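# Move one tray bottle upright into the crate's empty slot

## Task

Take one of the bottles off the tray and set it upright in the one free slot of the crate, while the remaining two bottles stay upright on the tray; the task fails if the crate or the tray ends up tilted or shifted from where it was.

## Robot and tools

Robot: two Doosan M1013 arms, left_arm and right_arm, each ending in a Robotiq 140 two-finger gripper. The left gripper's fingers are rigid. The right gripper's fingers can fold at a hinge: only the outer quarter of each pad (toward the tip) grips at the set force. Nearer the palm, the fingers may wrap a part and hold it loosely or too tightly. Pushing fingertips into a surface also folds them, which can hide a contact and spoil the next grasp.

Frame: all hand positions, velocities and quaternions are in the scene frame. Its origin is at table height, halfway between the nominal arm bases. +z points up, +x points out over the table, and left_arm sits on the +y side. Measured bases are left_arm (-0.005, +0.460, +0.002) m and right_arm (-0.047, -0.711, +0.002) m, each yawed very slightly. end_effector_position is the point between the closed pads. The gripper's +z axis runs along the fingers and its y axis is the closing direction. Reported hand poses may be off by a few centimetres.

Row layout, used by both execute_actions and move. One row is a single flat list of 18 numbers covering both arms, even when only one arm moves. The first 9 numbers are left_arm: six absolute joint target angles in radians, then gripper position, force_limit and speed. The last 9 are the same for right_arm. Joint order within each arm is wrist pitch, wrist roll, elbow, forearm roll, shoulder, waist. Shoulder, forearm roll and wrist roll have signs flipped relative to the URDF, both in what you send and in what you read. Stated ranges are in URDF signs: elbow -2.792 to 2.792, all other joints -6.283 to 6.283. A target more than 0.010 rad beyond a range end may be refused. To keep a joint where it is, resend its value from the "Joint targets" line.

Gripper numbers are each in [-1, 1] and are commands, not offsets. position: +1 is fully open at 140 mm, about -0.8 brings the pads together, and -1 closes until blocked. force_limit sets grip strength (roughly 14 N at -1, 40 N at 0, 58 N at +1 for a slow close); a faster close squeezes harder. speed sets finger speed, from about 30 mm/s at -1 to 250 mm/s at +1. To leave a gripper unchanged, repeat the three numbers you last sent for it.

Tools:
- execute_actions(actions, cameras): actions is a list of actions. Each action is up to 15 rows, and each row is one 1/30 s control step. If fewer than 15 rows are given, the last row is held. An empty list returns the state and all camera images. cameras is a list of names, ["all"], or [].
- move(target, speed, blend, stop_force, zero, blocking, cameras): target is one 18-number row or a list of up to 15 rows, all absolute joint goals. Joints move together along an interpolated path, so the hand follows a curve, with no collision avoidance. speed is the top joint speed in rad/s (0.01 to 3.92, default 0.5), given as one value or one per target. blend is in rad, the corner rounding between listed targets; 0 stops at each. stop_force (10 to 80 N, same for both arms) ends an arm's path once it senses that much push against its motion. Use a low speed with it. Keep the finger numbers the same in every target, and leave stop_force out when backing away from a contact. zero (default true) re-zeroes the force reading first. blocking=false returns after about 0.5 s while the move continues; it cannot be combined with stop_force.
- wait(seconds 0 to 10, cameras): lets time run.
- stop(cameras): brakes the running move; the fingers keep moving.
- zoom_image(camera, region [x0,y0,x1,y1] in pixels, at most 504 each way): a closer look at the newest image from cam_head_left, cam_head_right, cam_high, cam_low, cam_left_wrist or cam_right_wrist.
- clear_fault(arm): clears a reported torque or force fault on left_arm or right_arm.
- read_manual(section): licence text only.
- finished_scene(scene): ends the scene for good; make no further calls in that reply.

Results: Joint positions, velocities and targets per arm in the row order above (rad, rad/s). Tool commands. end_effector pose and velocities. Joint torques and External joint torques, where a push toward larger angle reads positive. Flange force in the gripper's own x y z axes, which includes the weight of anything held. Wrist depth: a 7x7 grid of distances in mm in front of each wrist camera, with "-" meaning no value. object_status: 0 moving, 1 blocked while opening, 2 blocked while closing (a grip), 3 reached the target or pads met. Close with -1 and check for 2. position_measured is in counts: 3 is open, 139 is about 60 mm, 230 is pads touching. A move adds a "move:" line: done, off_target, moving, held or fault, plus limits=held if steps were withheld. "joint command not followed" means the inter-arm clearance check changed commands.

Faults: an arm halts if contact torque hits a joint limit (waist and shoulder 323, elbow 152, wrist joints 42.7 N m) or if outside force reaches 144 N; call clear_fault afterwards. Overheated motors brake the arm for 30 to 60 s, so do not hold loads or push toward unreachable poses for long.

Avoid: dropping the bottle or releasing it while it moves, knocking over the other bottles, bumping or shifting the crate or tray, contact between the two arms or grippers, stiff presses into surfaces (the arms are rigid, so small overshoots fault), and anything leaving the table. Approach from above, grasp near the bottle's middle with the pad tips, lift clear, lower slowly into the slot, open, and retreat upward.

Each tool is called after "Emit:" as name(argument=value, ...) on one line, values as JSON.

## Session

Emit:
execute_actions(actions=[])

Scene clock: 0.00 s.
left_arm: end_effector_position=(+0.3976, -0.1557, +0.2096) position_measured=3 object_status=3 end_effector_quat_wxyz=(+0.178, +0.675, -0.696, +0.170) | right_arm: end_effector_position=(+0.8972, -0.3906, +0.2970) position_measured=3 object_status=3 end_effector_quat_wxyz=(-0.209, +0.759, +0.022, +0.616)
Joint names: [wrist pitch, wrist roll, elbow, forearm roll, shoulder, waist]
Joint positions: left_arm=[0.753 -2.571 1.865 0.475 -0.193 -0.856] | right_arm=[-0.582 -1.998 1.883 0.171 -0.418 0.278]
Joint velocities: within noise
Joint torques (N m): no reading
External joint torques (N m): no reading
Flange force (N): no reading
Wrist depth (mm): cam_left_wrist=[- - - - - - 1186 / - - - - - 1278 1263 / 182 - - - - 1234 1241 / - 138 - - - 135 1206 / - 112 - - - - 104 / - - - - - 1095 1167 / - 214 - - - 1213 -] | cam_right_wrist=[2449 2501 2195 - 1907 - 1674 / 4308 - - 2529 1876 1776 1939 / 2501 3021 2908 - 1907 1604 2195 / - 134 3144 2769 2115 1876 131 / 100 143 2449 2195 1861 1723 126 / 2237 2216 1972 1736 1616 1472 1353 / 1891 1736 1616 1454 1368 1258 1212]
Joint targets: left_arm=[0.753 -2.571 1.865 0.475 -0.193 -0.856] | right_arm=[-0.582 -1.998 1.883 0.171 -0.418 0.278]
Tool commands: left_gripper/position=+1.0 left_gripper/force_limit=+1.0 left_gripper/speed=+1.0 right_gripper/position=+1.0 right_gripper/force_limit=+1.0 right_gripper/speed=+1.0
camera_calibration:
cam_left_wrist: T_world_to_cam=[[-0.999032, 0.0315624, 0.030626, 0.397596], [0.0269584, 0.989704, -0.140569, 0.175258], [-0.0347473, -0.139608, -0.989597, 0.342662], [0, 0, 0, 1]] pos_world=[0.404393, -0.138165, 0.351556]
cam_right_wrist: T_world_to_cam=[[0.288735, -0.903721, -0.316102, -0.507029], [-0.551281, 0.113006, -0.826631, 0.788477], [0.782765, 0.412938, -0.465575, -0.258822], [0, 0, 0, 1]] pos_world=[0.783666, -0.440438, 0.371005]

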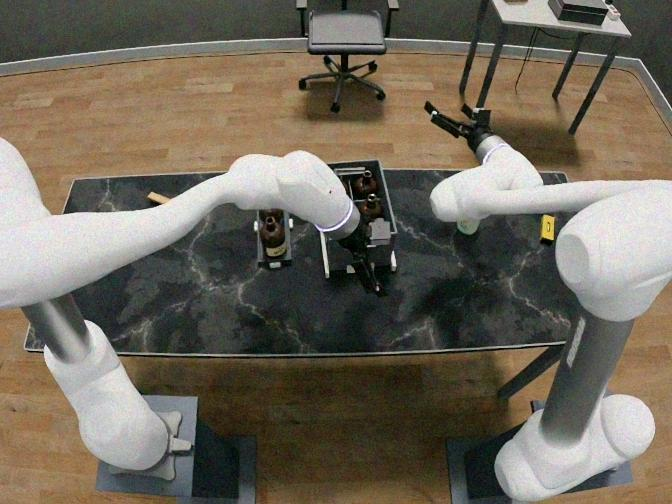

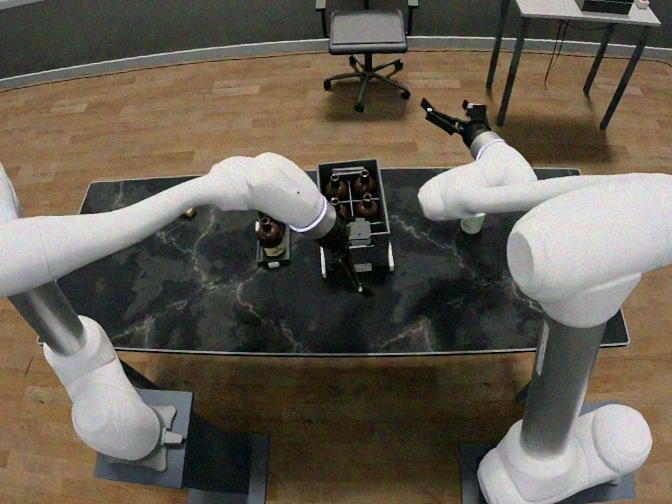

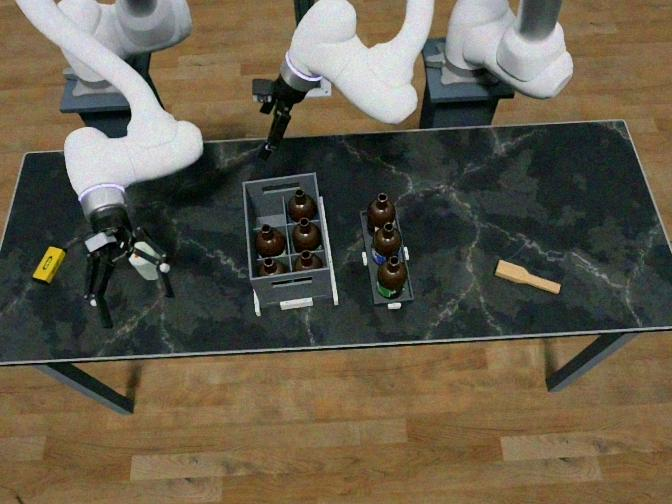

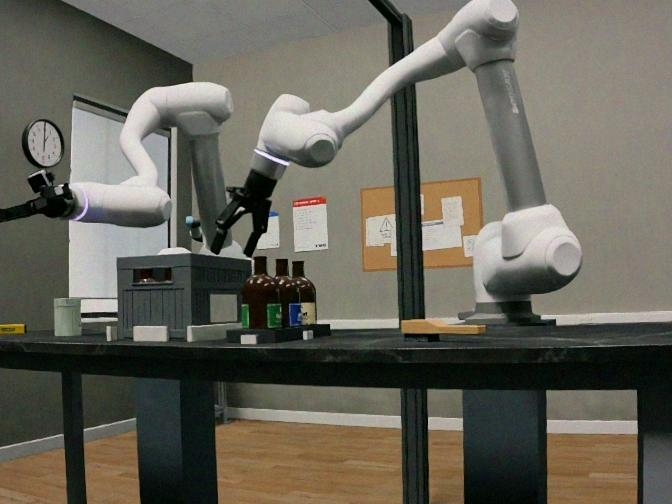

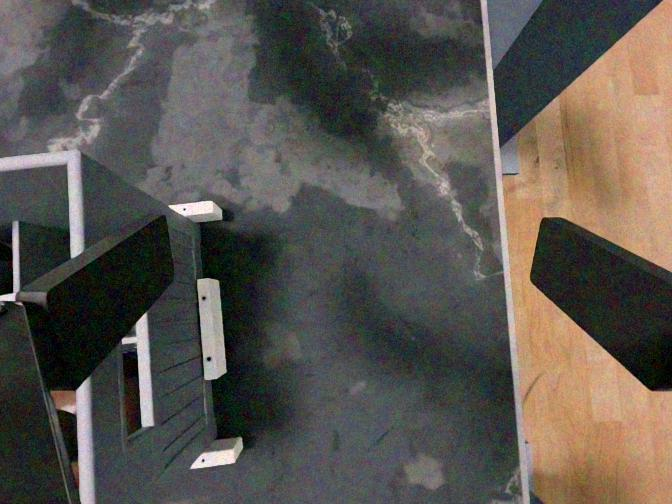

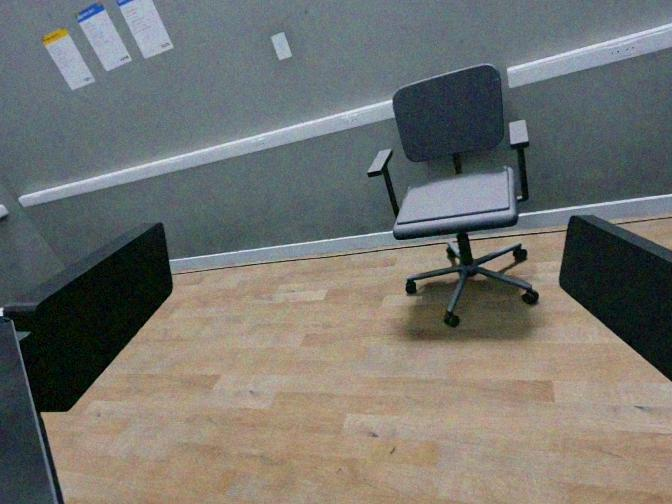

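Emit:
move(target=[1.628,-3.77,1.019,0,-0.495,-0.832,0,-1,0,-0.582,-1.998,1.883,0.171,-0.418,0.278,1,1,1], speed=0.8, cameras=["cam_left_wrist","cam_high","cam_head_right"])

Scene clock: 78.73 s.
left_arm: end_effector_position=(+0.5691, -0.1709, +0.3995) position_measured=129 object_status=3 end_effector_quat_wxyz=(+0.000, -0.035, +0.999, +0.000) | right_arm: end_effector_position=(+0.8971, -0.3904, +0.2974) position_measured=3 object_status=3 end_effector_quat_wxyz=(-0.209, +0.759, +0.022, +0.616)
Joint names: [wrist pitch, wrist roll, elbow, forearm roll, shoulder, waist]
Joint positions: left_arm=[1.628 -3.77 1.019 0 -0.495 -0.832] | right_arm=[-0.582 -1.998 1.883 0.171 -0.418 0.278]
Joint torques (N m): left_arm=[-0.26 -0.7 -43.33 -4.65 93.96 2.59] | right_arm=[-2.45 0.58 -34.33 -2.84 71.92 3.63]
External joint torques (N m): left_arm=[0.28 0.7 1.52 0.4 -3.18 -2.67] | right_arm=[-0.25 -0.57 0.36 -0.55 4.39 -3.52]
Flange force (N): left_arm=[2.0 -3.8 2.1] | right_arm=[4.5 3.5 -7.5]
Wrist depth (mm): cam_left_wrist=[154 165 - - - - - / 159 177 489 - - - - / 187 - - 524 - - - / - - 125 427 143 109 - / - 88 601 449 - 81 90 / - - - 1545 1602 - - / - - - 1819 1851 - -] | cam_right_wrist=[1638 - - - 1736 - 1698 / - - - 2585 1846 1803 1627 / 3323 3472 - 2398 1891 1790 - / - 134 3752 2803 2005 1891 131 / 100 144 2449 2154 1907 1861 114 / - 1972 1955 1749 1604 1463 - / - 1686 1583 1472 1337 1278 1175]
Joint targets: left_arm=[1.628 -3.770 1.019 0.000 -0.495 -0.832] | right_arm=[-0.582 -1.998 1.883 0.171 -0.418 0.278]
move: done
camera_calibration:
cam_left_wrist: T_world_to_cam=[[-0.0819595, 0.996373, 0.022861, 0.209551], [0.934697, 0.0688853, 0.348707, -0.656952], [0.345868, 0.049948, -0.936953, 0.329235], [0, 0, 0, 1]] pos_world=[0.517354, -0.179981, 0.532771]
Images, in order (width x height): cam_head_right 672x504, cam_high 672x504, cam_left_wrist 672x504.

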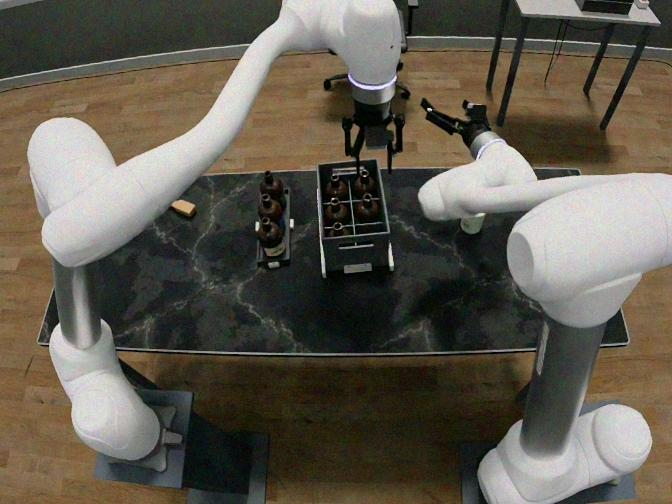

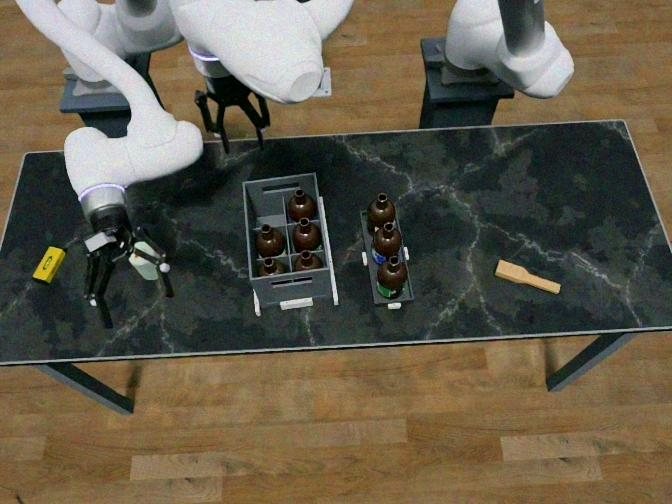

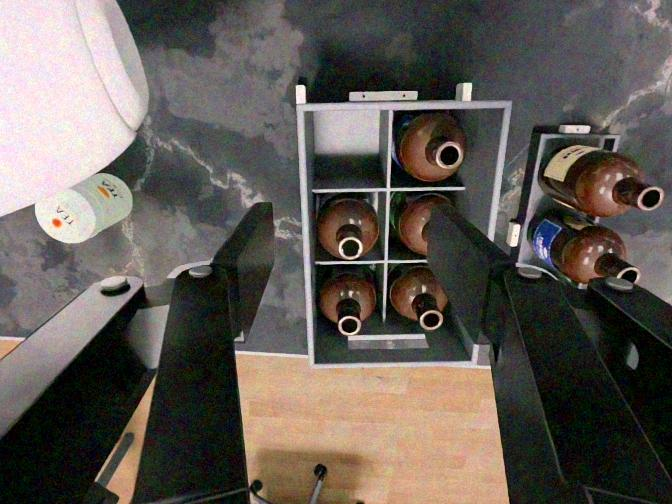

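Emit:
move(target=[1.337,-4.073,1.605,0,-0.2,-0.527,0,-1,0,-0.582,-1.998,1.883,0.171,-0.418,0.278,1,1,1], speed=0.7, cameras=["cam_left_wrist","cam_low"])

Scene clock: 127.07 s.
left_arm: end_effector_position=(+0.5754, +0.1305, +0.3001) position_measured=129 object_status=3 end_effector_quat_wxyz=(+0.000, -0.036, +0.999, +0.000) | right_arm: end_effector_position=(+0.8971, -0.3904, +0.2974) position_measured=3 object_status=3 end_effector_quat_wxyz=(-0.209, +0.759, +0.022, +0.616)
Joint names: [wrist pitch, wrist roll, elbow, forearm roll, shoulder, waist]
Joint positions: left_arm=[1.337 -4.073 1.605 0 -0.2 -0.527] | right_arm=[-0.582 -1.998 1.883 0.171 -0.418 0.278]
Joint torques (N m): left_arm=[-0.27 -0.72 -42.13 -4.54 63.89 2.63] | right_arm=[-2.46 0.56 -34.39 -2.83 71.91 3.73]
External joint torques (N m): left_arm=[0.29 0.72 1.29 0.37 -2.73 -2.76] | right_arm=[-0.25 -0.54 0.37 -0.57 4.58 -3.84]
Flange force (N): left_arm=[1.5 -5.3 2.3] | right_arm=[4.7 3.8 -7.8]
Wrist depth (mm): cam_left_wrist=[364 370 - 392 378 390 - / - 351 401 - - 381 - / 339 298 427 309 - - - / 283 297 124 330 144 107 - / - 88 - 377 - 81 90 / - - - 1718 - - - / - - - 1556 1731 - -] | cam_right_wrist=[3323 2423 2154 - 1627 1686 1907 / 3525 2423 2350 2216 1803 1776 - / 3472 - 3187 - 1891 1749 - / - 134 3061 2737 2041 1876 131 / 100 125 2423 2174 1891 1686 114 / - 2556 1988 1650 1572 1482 1419 / - 1749 1583 1463 1377 1271 1187]
Joint targets: left_arm=[1.337 -4.073 1.605 0.000 -0.200 -0.527] | right_arm=[-0.582 -1.998 1.883 0.171 -0.418 0.278]
move: done
camera_calibration:
cam_left_wrist: T_world_to_cam=[[-0.0838586, 0.996217, 0.022781, -0.086822], [0.934573, 0.0706962, 0.348677, -0.649105], [0.345747, 0.05053, -0.936966, 0.218967], [0, 0, 0, 1]] pos_world=[0.523648, 0.121318, 0.433471]
Images, in order (width x height): cam_low 672x504, cam_left_wrist 672x504.

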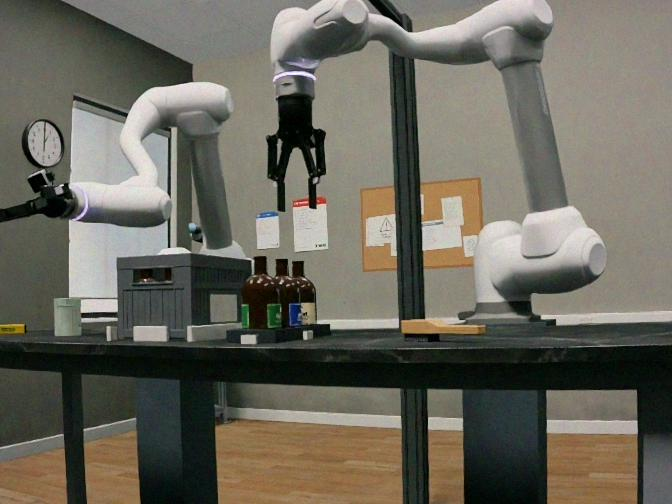

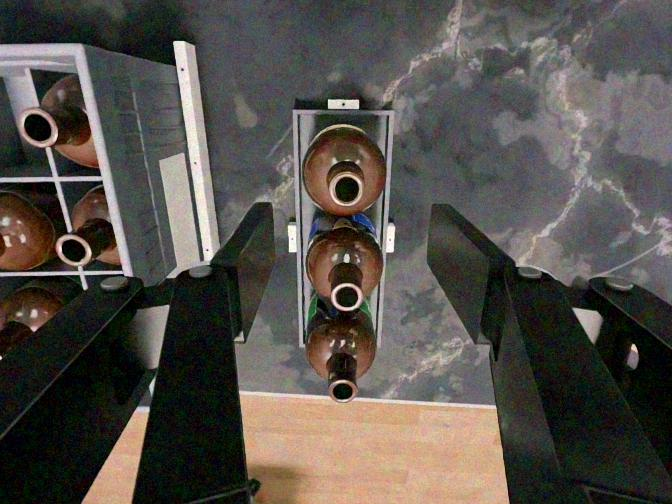

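Emit:
move(target=[[1.121,-4.073,1.754,0,-0.267,-0.527,0,-1,-1,-0.582,-1.998,1.883,0.171,-0.418,0.278,1,1,1],[1.121,-4.073,1.754,0,-0.267,-0.527,-1,-0.1,-1,-0.582,-1.998,1.883,0.171,-0.418,0.278,1,1,1]], speed=0.15, cameras=["cam_left_wrist","cam_low"])

Scene clock: 149.77 s.
left_arm: end_effector_position=(+0.5753, +0.1306, +0.1770) position_measured=193 object_status=0 end_effector_quat_wxyz=(+0.000, -0.036, +0.999, +0.000) | right_arm: end_effector_position=(+0.8971, -0.3904, +0.2974) position_measured=3 object_status=3 end_effector_quat_wxyz=(-0.209, +0.759, +0.022, +0.616)
Joint names: [wrist pitch, wrist roll, elbow, forearm roll, shoulder, waist]
Joint positions: left_arm=[1.121 -4.073 1.754 0 -0.267 -0.527] | right_arm=[-0.582 -1.998 1.883 0.171 -0.418 0.278]
Joint torques (N m): left_arm=[-0.85 -0.73 -37.71 -3.51 65.23 1.35] | right_arm=[-2.42 0.59 -34.4 -2.81 72.09 3.54]
External joint torques (N m): left_arm=[0.88 0.73 -0.02 -0.35 -0.59 -1.29] | right_arm=[-0.27 -0.57 0.43 -0.59 4.17 -3.9]
Flange force (N): left_arm=[0.7 -3.2 -1.1] | right_arm=[4.3 4.1 -7.4]
Wrist depth (mm): cam_left_wrist=[261 252 - - 272 - - / - 264 - 293 285 288 - / - 274 - 189 304 - - / 209 280 - 156 134 - - / - - - 220 - 81 - / - - - 193 - - - / - - - 248 - - -] | cam_right_wrist=[2449 2195 1939 2023 1955 1832 1736 / 3943 3061 2705 2259 1846 1698 - / 3102 2281 2585 2872 1907 1723 2644 / - 134 3102 2674 2059 2023 131 / 100 143 2475 2281 1891 1698 114 / - 2077 2059 - 1686 - - / 1876 1749 1604 1482 1353 1278 1175]
Joint targets: left_arm=[1.121 -4.073 1.754 0.000 -0.267 -0.527] | right_arm=[-0.582 -1.998 1.883 0.171 -0.418 0.278]
move: done
camera_calibration:
cam_left_wrist: T_world_to_cam=[[-0.0838586, 0.996217, 0.022781, -0.084115], [0.934573, 0.0706962, 0.348677, -0.606155], [0.345747, 0.05053, -0.936966, 0.103528], [0, 0, 0, 1]] pos_world=[0.523648, 0.121418, 0.310271]
Images, in order (width x height): cam_low 672x504, cam_left_wrist 672x504.

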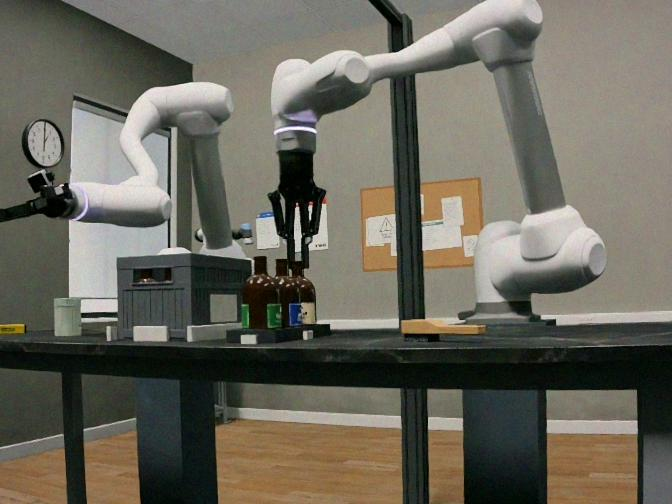

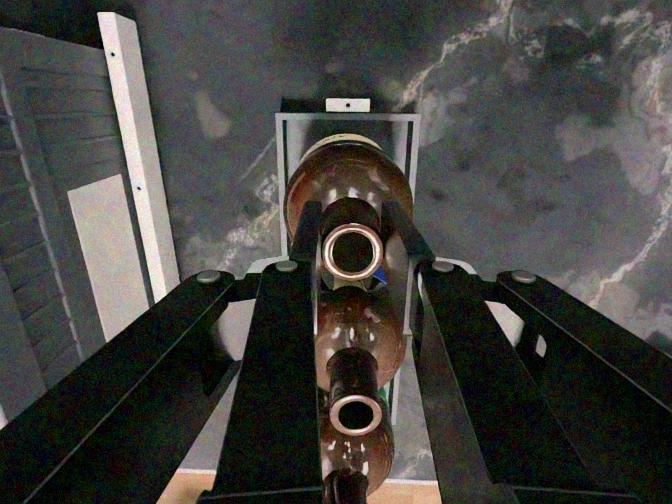

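Emit:
move(target=[[1.513,-4.073,1.4525,0,-0.176,-0.527,-1,-0.1,-1,-0.582,-1.998,1.883,0.171,-0.418,0.278,1,1,1],[1.6195,-3.767,1.0448,0,-0.4773,-0.8332,-1,-0.1,-1,-0.582,-1.998,1.883,0.171,-0.418,0.278,1,1,1]], speed=[0.2,0.3], blend=[0.04,0], cameras=["cam_left_wrist","cam_low","cam_high","cam_head_right"])

Scene clock: 169.20 s.
left_arm: end_effector_position=(+0.5624, -0.1643, +0.4002) position_measured=193 object_status=2 end_effector_quat_wxyz=(+0.000, -0.036, +0.999, +0.000) | right_arm: end_effector_position=(+0.8971, -0.3904, +0.2974) position_measured=3 object_status=3 end_effector_quat_wxyz=(-0.209, +0.759, +0.022, +0.616)
Joint names: [wrist pitch, wrist roll, elbow, forearm roll, shoulder, waist]
Joint positions: left_arm=[1.62 -3.767 1.045 0 -0.477 -0.833] | right_arm=[-0.582 -1.998 1.883 0.171 -0.418 0.278]
Joint torques (N m): left_arm=[-0.17 -0.66 -44.96 -4.63 93.16 0.81] | right_arm=[-2.45 0.57 -34.36 -2.82 71.96 3.46]
External joint torques (N m): left_arm=[0.19 0.66 3.05 0.35 -3.81 -0.66] | right_arm=[-0.26 -0.55 0.28 -0.59 4.67 -3.68]
Flange force (N): left_arm=[2.1 0.1 5.2] | right_arm=[4.8 3.5 -7.8]
Wrist depth (mm): cam_left_wrist=[160 - - 468 - - - / 164 184 - - 379 - - / 185 - - 188 - 514 - / - - - - 114 - - / - - - - - 82 - / - - - - - - - / - - - - - - -] | cam_right_wrist=[2674 2398 - - 1955 1939 1736 / - 2803 2423 2449 1817 1972 2398 / - 3277 - - 1907 1923 2115 / - 134 2837 2556 2059 1939 131 / 100 133 2174 2154 1891 1723 114 / 2195 2115 1939 - 1616 1501 1337 / 1923 1749 - - 1307 1258 1199]
Joint targets: left_arm=[1.619 -3.767 1.045 0.000 -0.477 -0.833] | right_arm=[-0.582 -1.998 1.883 0.171 -0.418 0.278]
move: done
camera_calibration:
cam_left_wrist: T_world_to_cam=[[-0.0837931, 0.996228, 0.0225601, 0.20358], [0.934435, 0.0706913, 0.349046, -0.651109], [0.346135, 0.0503287, -0.936834, 0.331751], [0, 0, 0, 1]] pos_world=[0.510648, -0.173481, 0.53347]
Images, in order (width x height): cam_head_right 672x504, cam_high 672x504, cam_low 672x504, cam_left_wrist 672x504.

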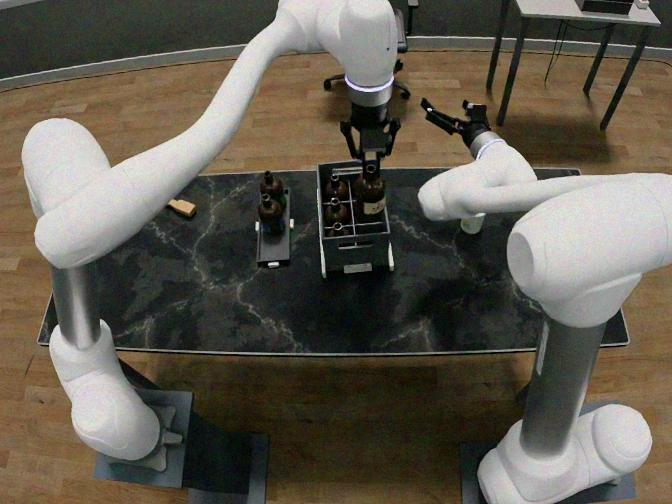

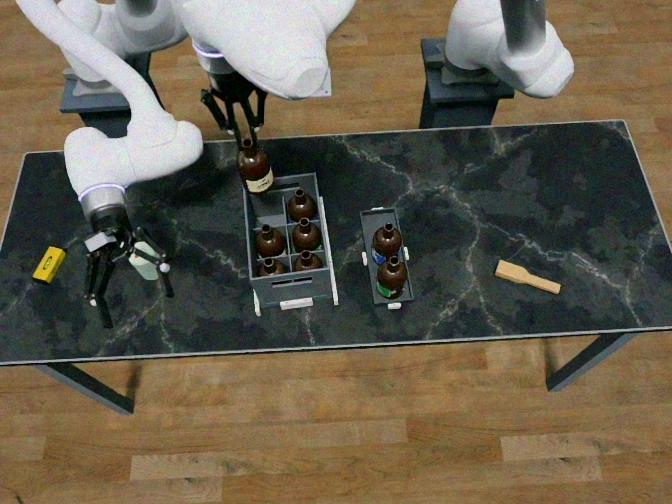

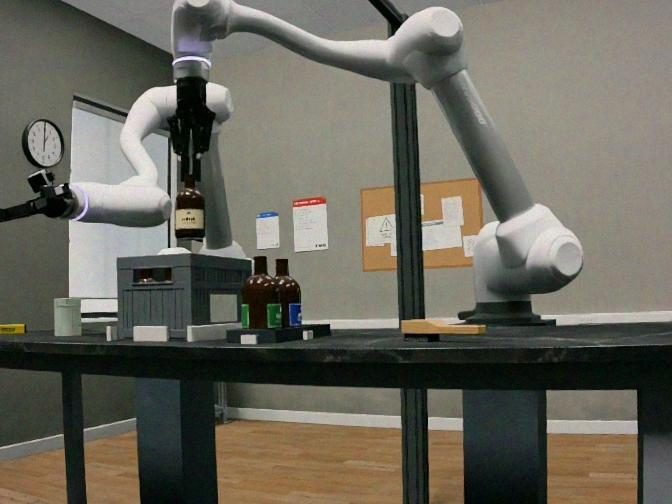

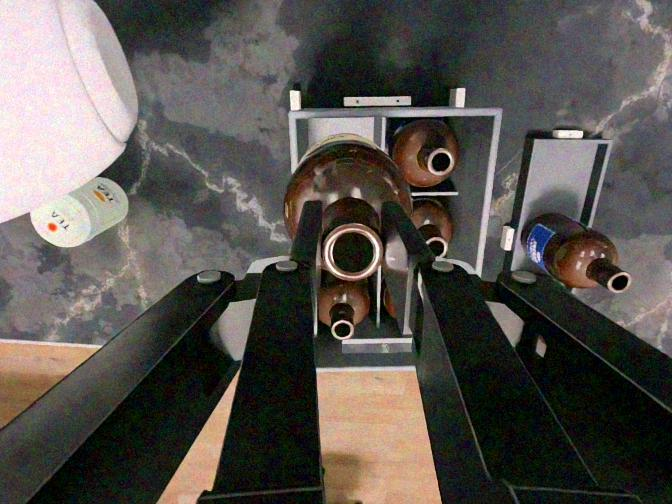

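Emit:
move(target=[[1.6161,-3.77,1.0551,0,-0.4704,-0.8295,-1,-0.1,-1,-0.582,-1.998,1.883,0.171,-0.418,0.278,1,1,1],[1.4074,-3.77,1.2516,0,-0.4826,-0.8295,-1,-0.1,-1,-0.582,-1.998,1.883,0.171,-0.418,0.278,1,1,1],[1.2766,-3.77,1.3518,0,-0.5132,-0.8295,-1,-0.1,-1,-0.582,-1.998,1.883,0.171,-0.418,0.278,1,1,1]], speed=0.08, stop_force=15, cameras=["cam_left_wrist","cam_low","cam_high"])

Scene clock: 200.47 s.
left_arm: end_effector_position=(+0.5622, -0.1594, +0.2003) position_measured=193 object_status=2 end_effector_quat_wxyz=(+0.000, -0.036, +0.999, +0.000) | right_arm: end_effector_position=(+0.8971, -0.3904, +0.2974) position_measured=3 object_status=3 end_effector_quat_wxyz=(-0.209, +0.759, +0.022, +0.616)
Joint names: [wrist pitch, wrist roll, elbow, forearm roll, shoulder, waist]
Joint positions: left_arm=[1.277 -3.77 1.352 0 -0.513 -0.829] | right_arm=[-0.582 -1.998 1.883 0.171 -0.418 0.278]
Joint torques (N m): left_arm=[-0.33 -0.69 -42.91 -4.54 95.93 2.63] | right_arm=[-2.41 0.56 -34.36 -2.84 72.17 3.72]
External joint torques (N m): left_arm=[0.34 0.69 2.42 0.41 -4.39 -2.54] | right_arm=[-0.3 -0.54 0.26 -0.56 4.57 -3.68]
Flange force (N): left_arm=[2.3 -3.2 4.3] | right_arm=[4.7 3.6 -7.6]
Wrist depth (mm): cam_left_wrist=[297 301 - - - - 293 / - - - 302 282 216 173 / - - - 189 - - 181 / 347 - - 156 119 240 - / - - - - - 81 201 / - - - 269 - - - / - - - 260 - - -] | cam_right_wrist=[- 2529 2326 - 1638 2115 1907 / 4081 2674 2501 2059 1907 1923 1939 / 3323 3144 - - 1891 1876 2041 / - 144 2614 2769 1988 1876 131 / 100 143 2674 2195 1711 1531 114 / - 2195 1923 1891 - - 1292 / - 1776 1593 1482 1345 1264 1218]
Joint targets: left_arm=[1.277 -3.770 1.352 0.000 -0.513 -0.830] | right_arm=[-0.582 -1.998 1.883 0.171 -0.418 0.278]
move: done
camera_calibration:
cam_left_wrist: T_world_to_cam=[[-0.0844215, 0.996175, 0.0225406, 0.20351], [0.934415, 0.0712913, 0.348978, -0.581359], [0.346036, 0.0505236, -0.93686, 0.144393], [0, 0, 0, 1]] pos_world=[0.510446, -0.168581, 0.33357]
Images, in order (width x height): cam_high 672x504, cam_low 672x504, cam_left_wrist 672x504.

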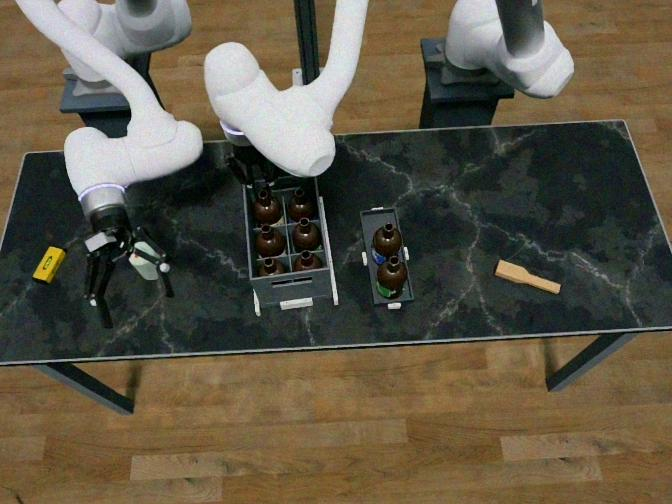

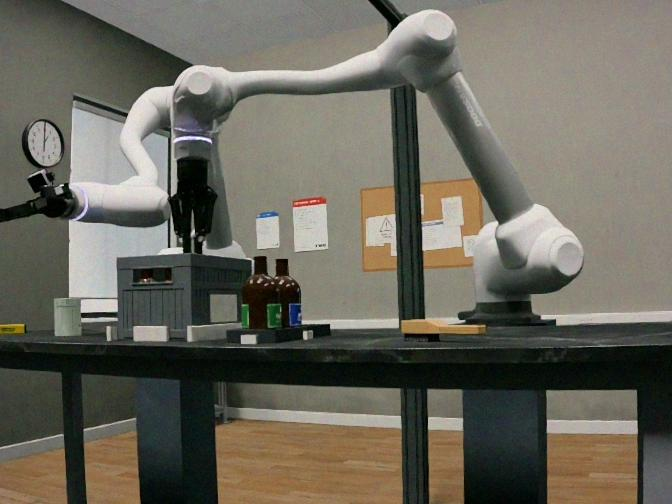

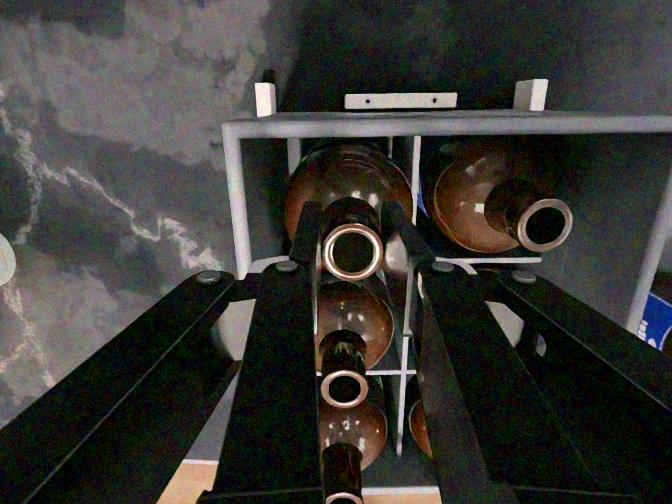

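Emit:
move(target=[1.1822,-3.77,1.4132,0,-0.5462,-0.8295,-1,-0.1,-1,-0.582,-1.998,1.883,0.171,-0.418,0.278,1,1,1], speed=0.025, stop_force=10, cameras=["cam_left_wrist","cam_high"])

Scene clock: 212.57 s.
left_arm: end_effector_position=(+0.5626, -0.1599, +0.1801) position_measured=193 object_status=2 end_effector_quat_wxyz=(+0.000, -0.036, +0.999, +0.000) | right_arm: end_effector_position=(+0.8971, -0.3904, +0.2974) position_measured=3 object_status=3 end_effector_quat_wxyz=(-0.209, +0.759, +0.022, +0.616)
Joint names: [wrist pitch, wrist roll, elbow, forearm roll, shoulder, waist]
Joint positions: left_arm=[1.245 -3.77 1.372 0 -0.524 -0.829] | right_arm=[-0.582 -1.998 1.883 0.171 -0.418 0.278]
Joint torques (N m): left_arm=[-1.73 -0.72 -32.26 -3.53 77.95 0] | right_arm=[-2.4 0.53 -34.31 -2.83 72.03 3.42]
External joint torques (N m): left_arm=[1.75 0.72 -7.44 -0.53 13.37 0.34] | right_arm=[-0.31 -0.52 0.24 -0.57 4.76 -3.38]
Flange force (N): left_arm=[0.9 0.4 -17.6] | right_arm=[4.7 3.1 -7.8]
Wrist depth (mm): cam_left_wrist=[- - - - - - - / - - 129 131 131 132 133 / - 312 175 190 217 - - / - - 147 156 114 162 167 / - - - - - 81 168 / - - - 193 - - - / - - - 248 - - -] | cam_right_wrist=[2374 2398 2281 - 1876 1939 1876 / - 2398 2423 2281 1817 1832 2023 / 4474 - 2908 2556 1876 1817 2023 / 3579 134 3231 3144 2041 1907 125 / 100 144 2475 2134 1907 1762 114 / 2237 2154 1988 1817 1583 1454 1345 / 1923 1736 1616 1454 1491 1251 1205]
Joint targets: left_arm=[1.245 -3.770 1.372 0.000 -0.524 -0.829] | right_arm=[-0.582 -1.998 1.883 0.171 -0.418 0.278]
move: contact (left_arm); left_arm: the wrist pitch is farthest, 0.063 rad from its target
camera_calibration:
cam_left_wrist: T_world_to_cam=[[-0.0844519, 0.996178, 0.0223082, 0.204586], [0.934367, 0.0713944, 0.349087, -0.574639], [0.34616, 0.0503251, -0.936825, 0.125247], [0, 0, 0, 1]] pos_world=[0.510846, -0.169081, 0.313369]
Images, in order (width x height): cam_high 672x504, cam_left_wrist 672x504.

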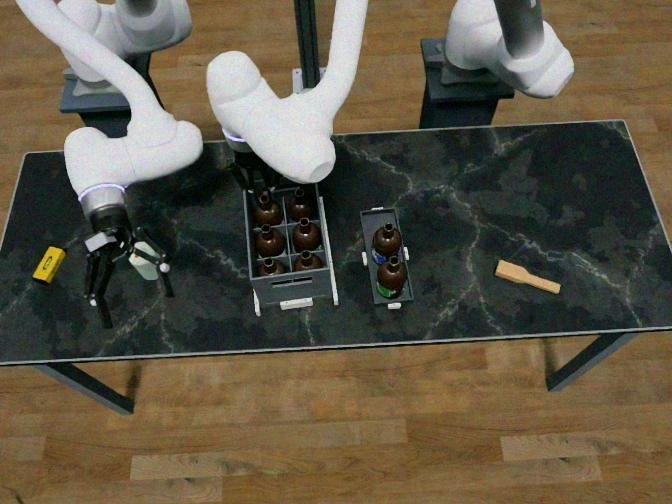

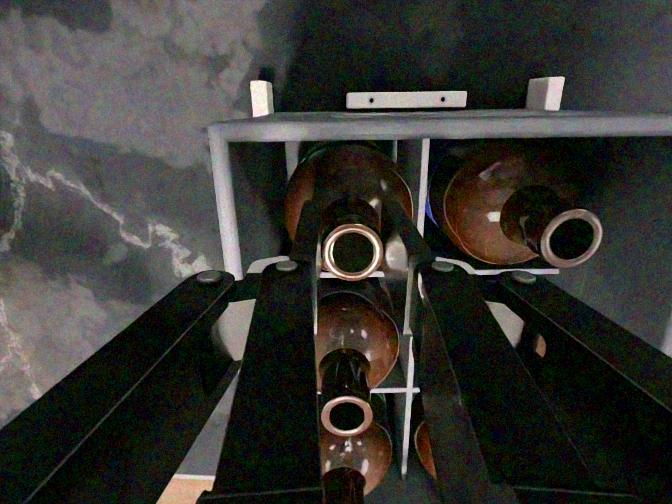

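Emit:
move(target=[[1.245,-3.77,1.372,0,-0.524,-0.829,-0.25,-0.1,-1,-0.582,-1.998,1.883,0.171,-0.418,0.278,1,1,1],[1.2766,-3.77,1.3518,0,-0.5132,-0.8295,-0.25,-0.1,-1,-0.582,-1.998,1.883,0.171,-0.418,0.278,1,1,1],[1.6161,-3.77,1.0551,0,-0.4704,-0.8295,-0.25,-0.1,-1,-0.582,-1.998,1.883,0.171,-0.418,0.278,1,1,1]], speed=[0.1,0.1,0.3], blend=[0,0.02,0], cameras=["cam_left_wrist","cam_high"])

Scene clock: 227.80 s.
left_arm: end_effector_position=(+0.5622, -0.1595, +0.4002) position_measured=160 object_status=3 end_effector_quat_wxyz=(+0.000, -0.036, +0.999, +0.000) | right_arm: end_effector_position=(+0.8971, -0.3904, +0.2974) position_measured=3 object_status=3 end_effector_quat_wxyz=(-0.209, +0.759, +0.022, +0.616)
Joint names: [wrist pitch, wrist roll, elbow, forearm roll, shoulder, waist]
Joint positions: left_arm=[1.616 -3.77 1.055 0 -0.47 -0.829] | right_arm=[-0.582 -1.998 1.883 0.171 -0.418 0.278]
Joint torques (N m): left_arm=[-0.31 -0.68 -43.32 -4.7 91.54 2.61] | right_arm=[-2.45 0.56 -34.41 -2.82 71.91 3.56]
External joint torques (N m): left_arm=[0.33 0.68 1.4 0.43 -2.82 -2.66] | right_arm=[-0.24 -0.55 0.48 -0.57 4.31 -3.58]
Flange force (N): left_arm=[2.2 -3.6 1.8] | right_arm=[4.3 3.6 -7.6]
Wrist depth (mm): cam_left_wrist=[165 - 467 - - 433 - / 167 187 - 412 419 - 512 / 186 - - 390 - 537 - / - 552 - - 134 491 - / - - - 455 - 76 - / - - - 1690 - - - / - - - 1883 - - -] | cam_right_wrist=[- 2705 - - 1686 1907 1604 / - - - 2350 1861 2005 - / - 2281 - - 1891 1561 2449 / - 134 3102 2326 2023 1876 131 / 100 143 2501 2115 1923 1736 114 / - 2259 2005 1723 1616 1472 1322 / - 1736 1627 1454 1353 1271 1212]
Joint targets: left_arm=[1.616 -3.770 1.055 0.000 -0.470 -0.830] | right_arm=[-0.582 -1.998 1.883 0.171 -0.418 0.278]
move: done; blend cut to 0.0158 rad at target 2
camera_calibration:
cam_left_wrist: T_world_to_cam=[[-0.0844215, 0.996175, 0.0225406, 0.199104], [0.934415, 0.0712913, 0.348978, -0.651112], [0.346036, 0.0505236, -0.93686, 0.331676], [0, 0, 0, 1]] pos_world=[0.510446, -0.168681, 0.53347]
Images, in order (width x height): cam_high 672x504, cam_left_wrist 672x504.

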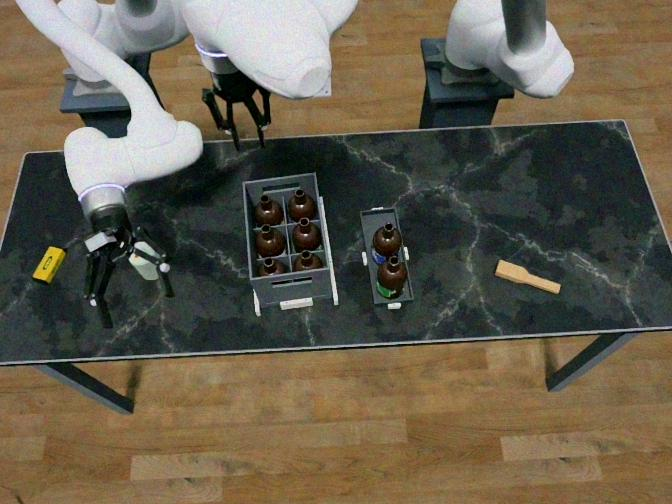

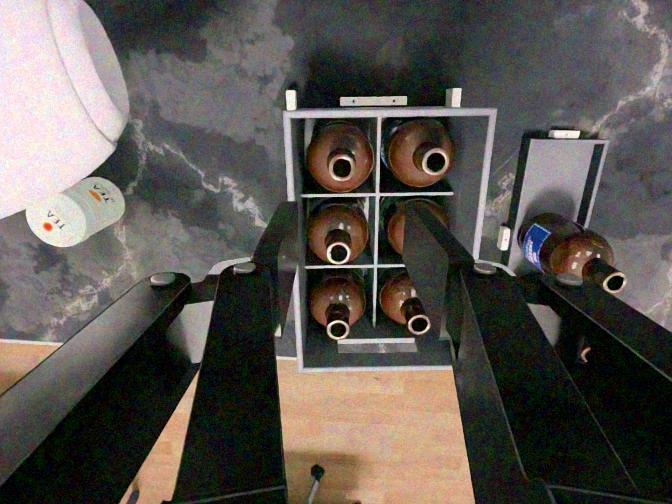

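Emit:
finished_scene(scene=2)

The scene is finished: the task was done.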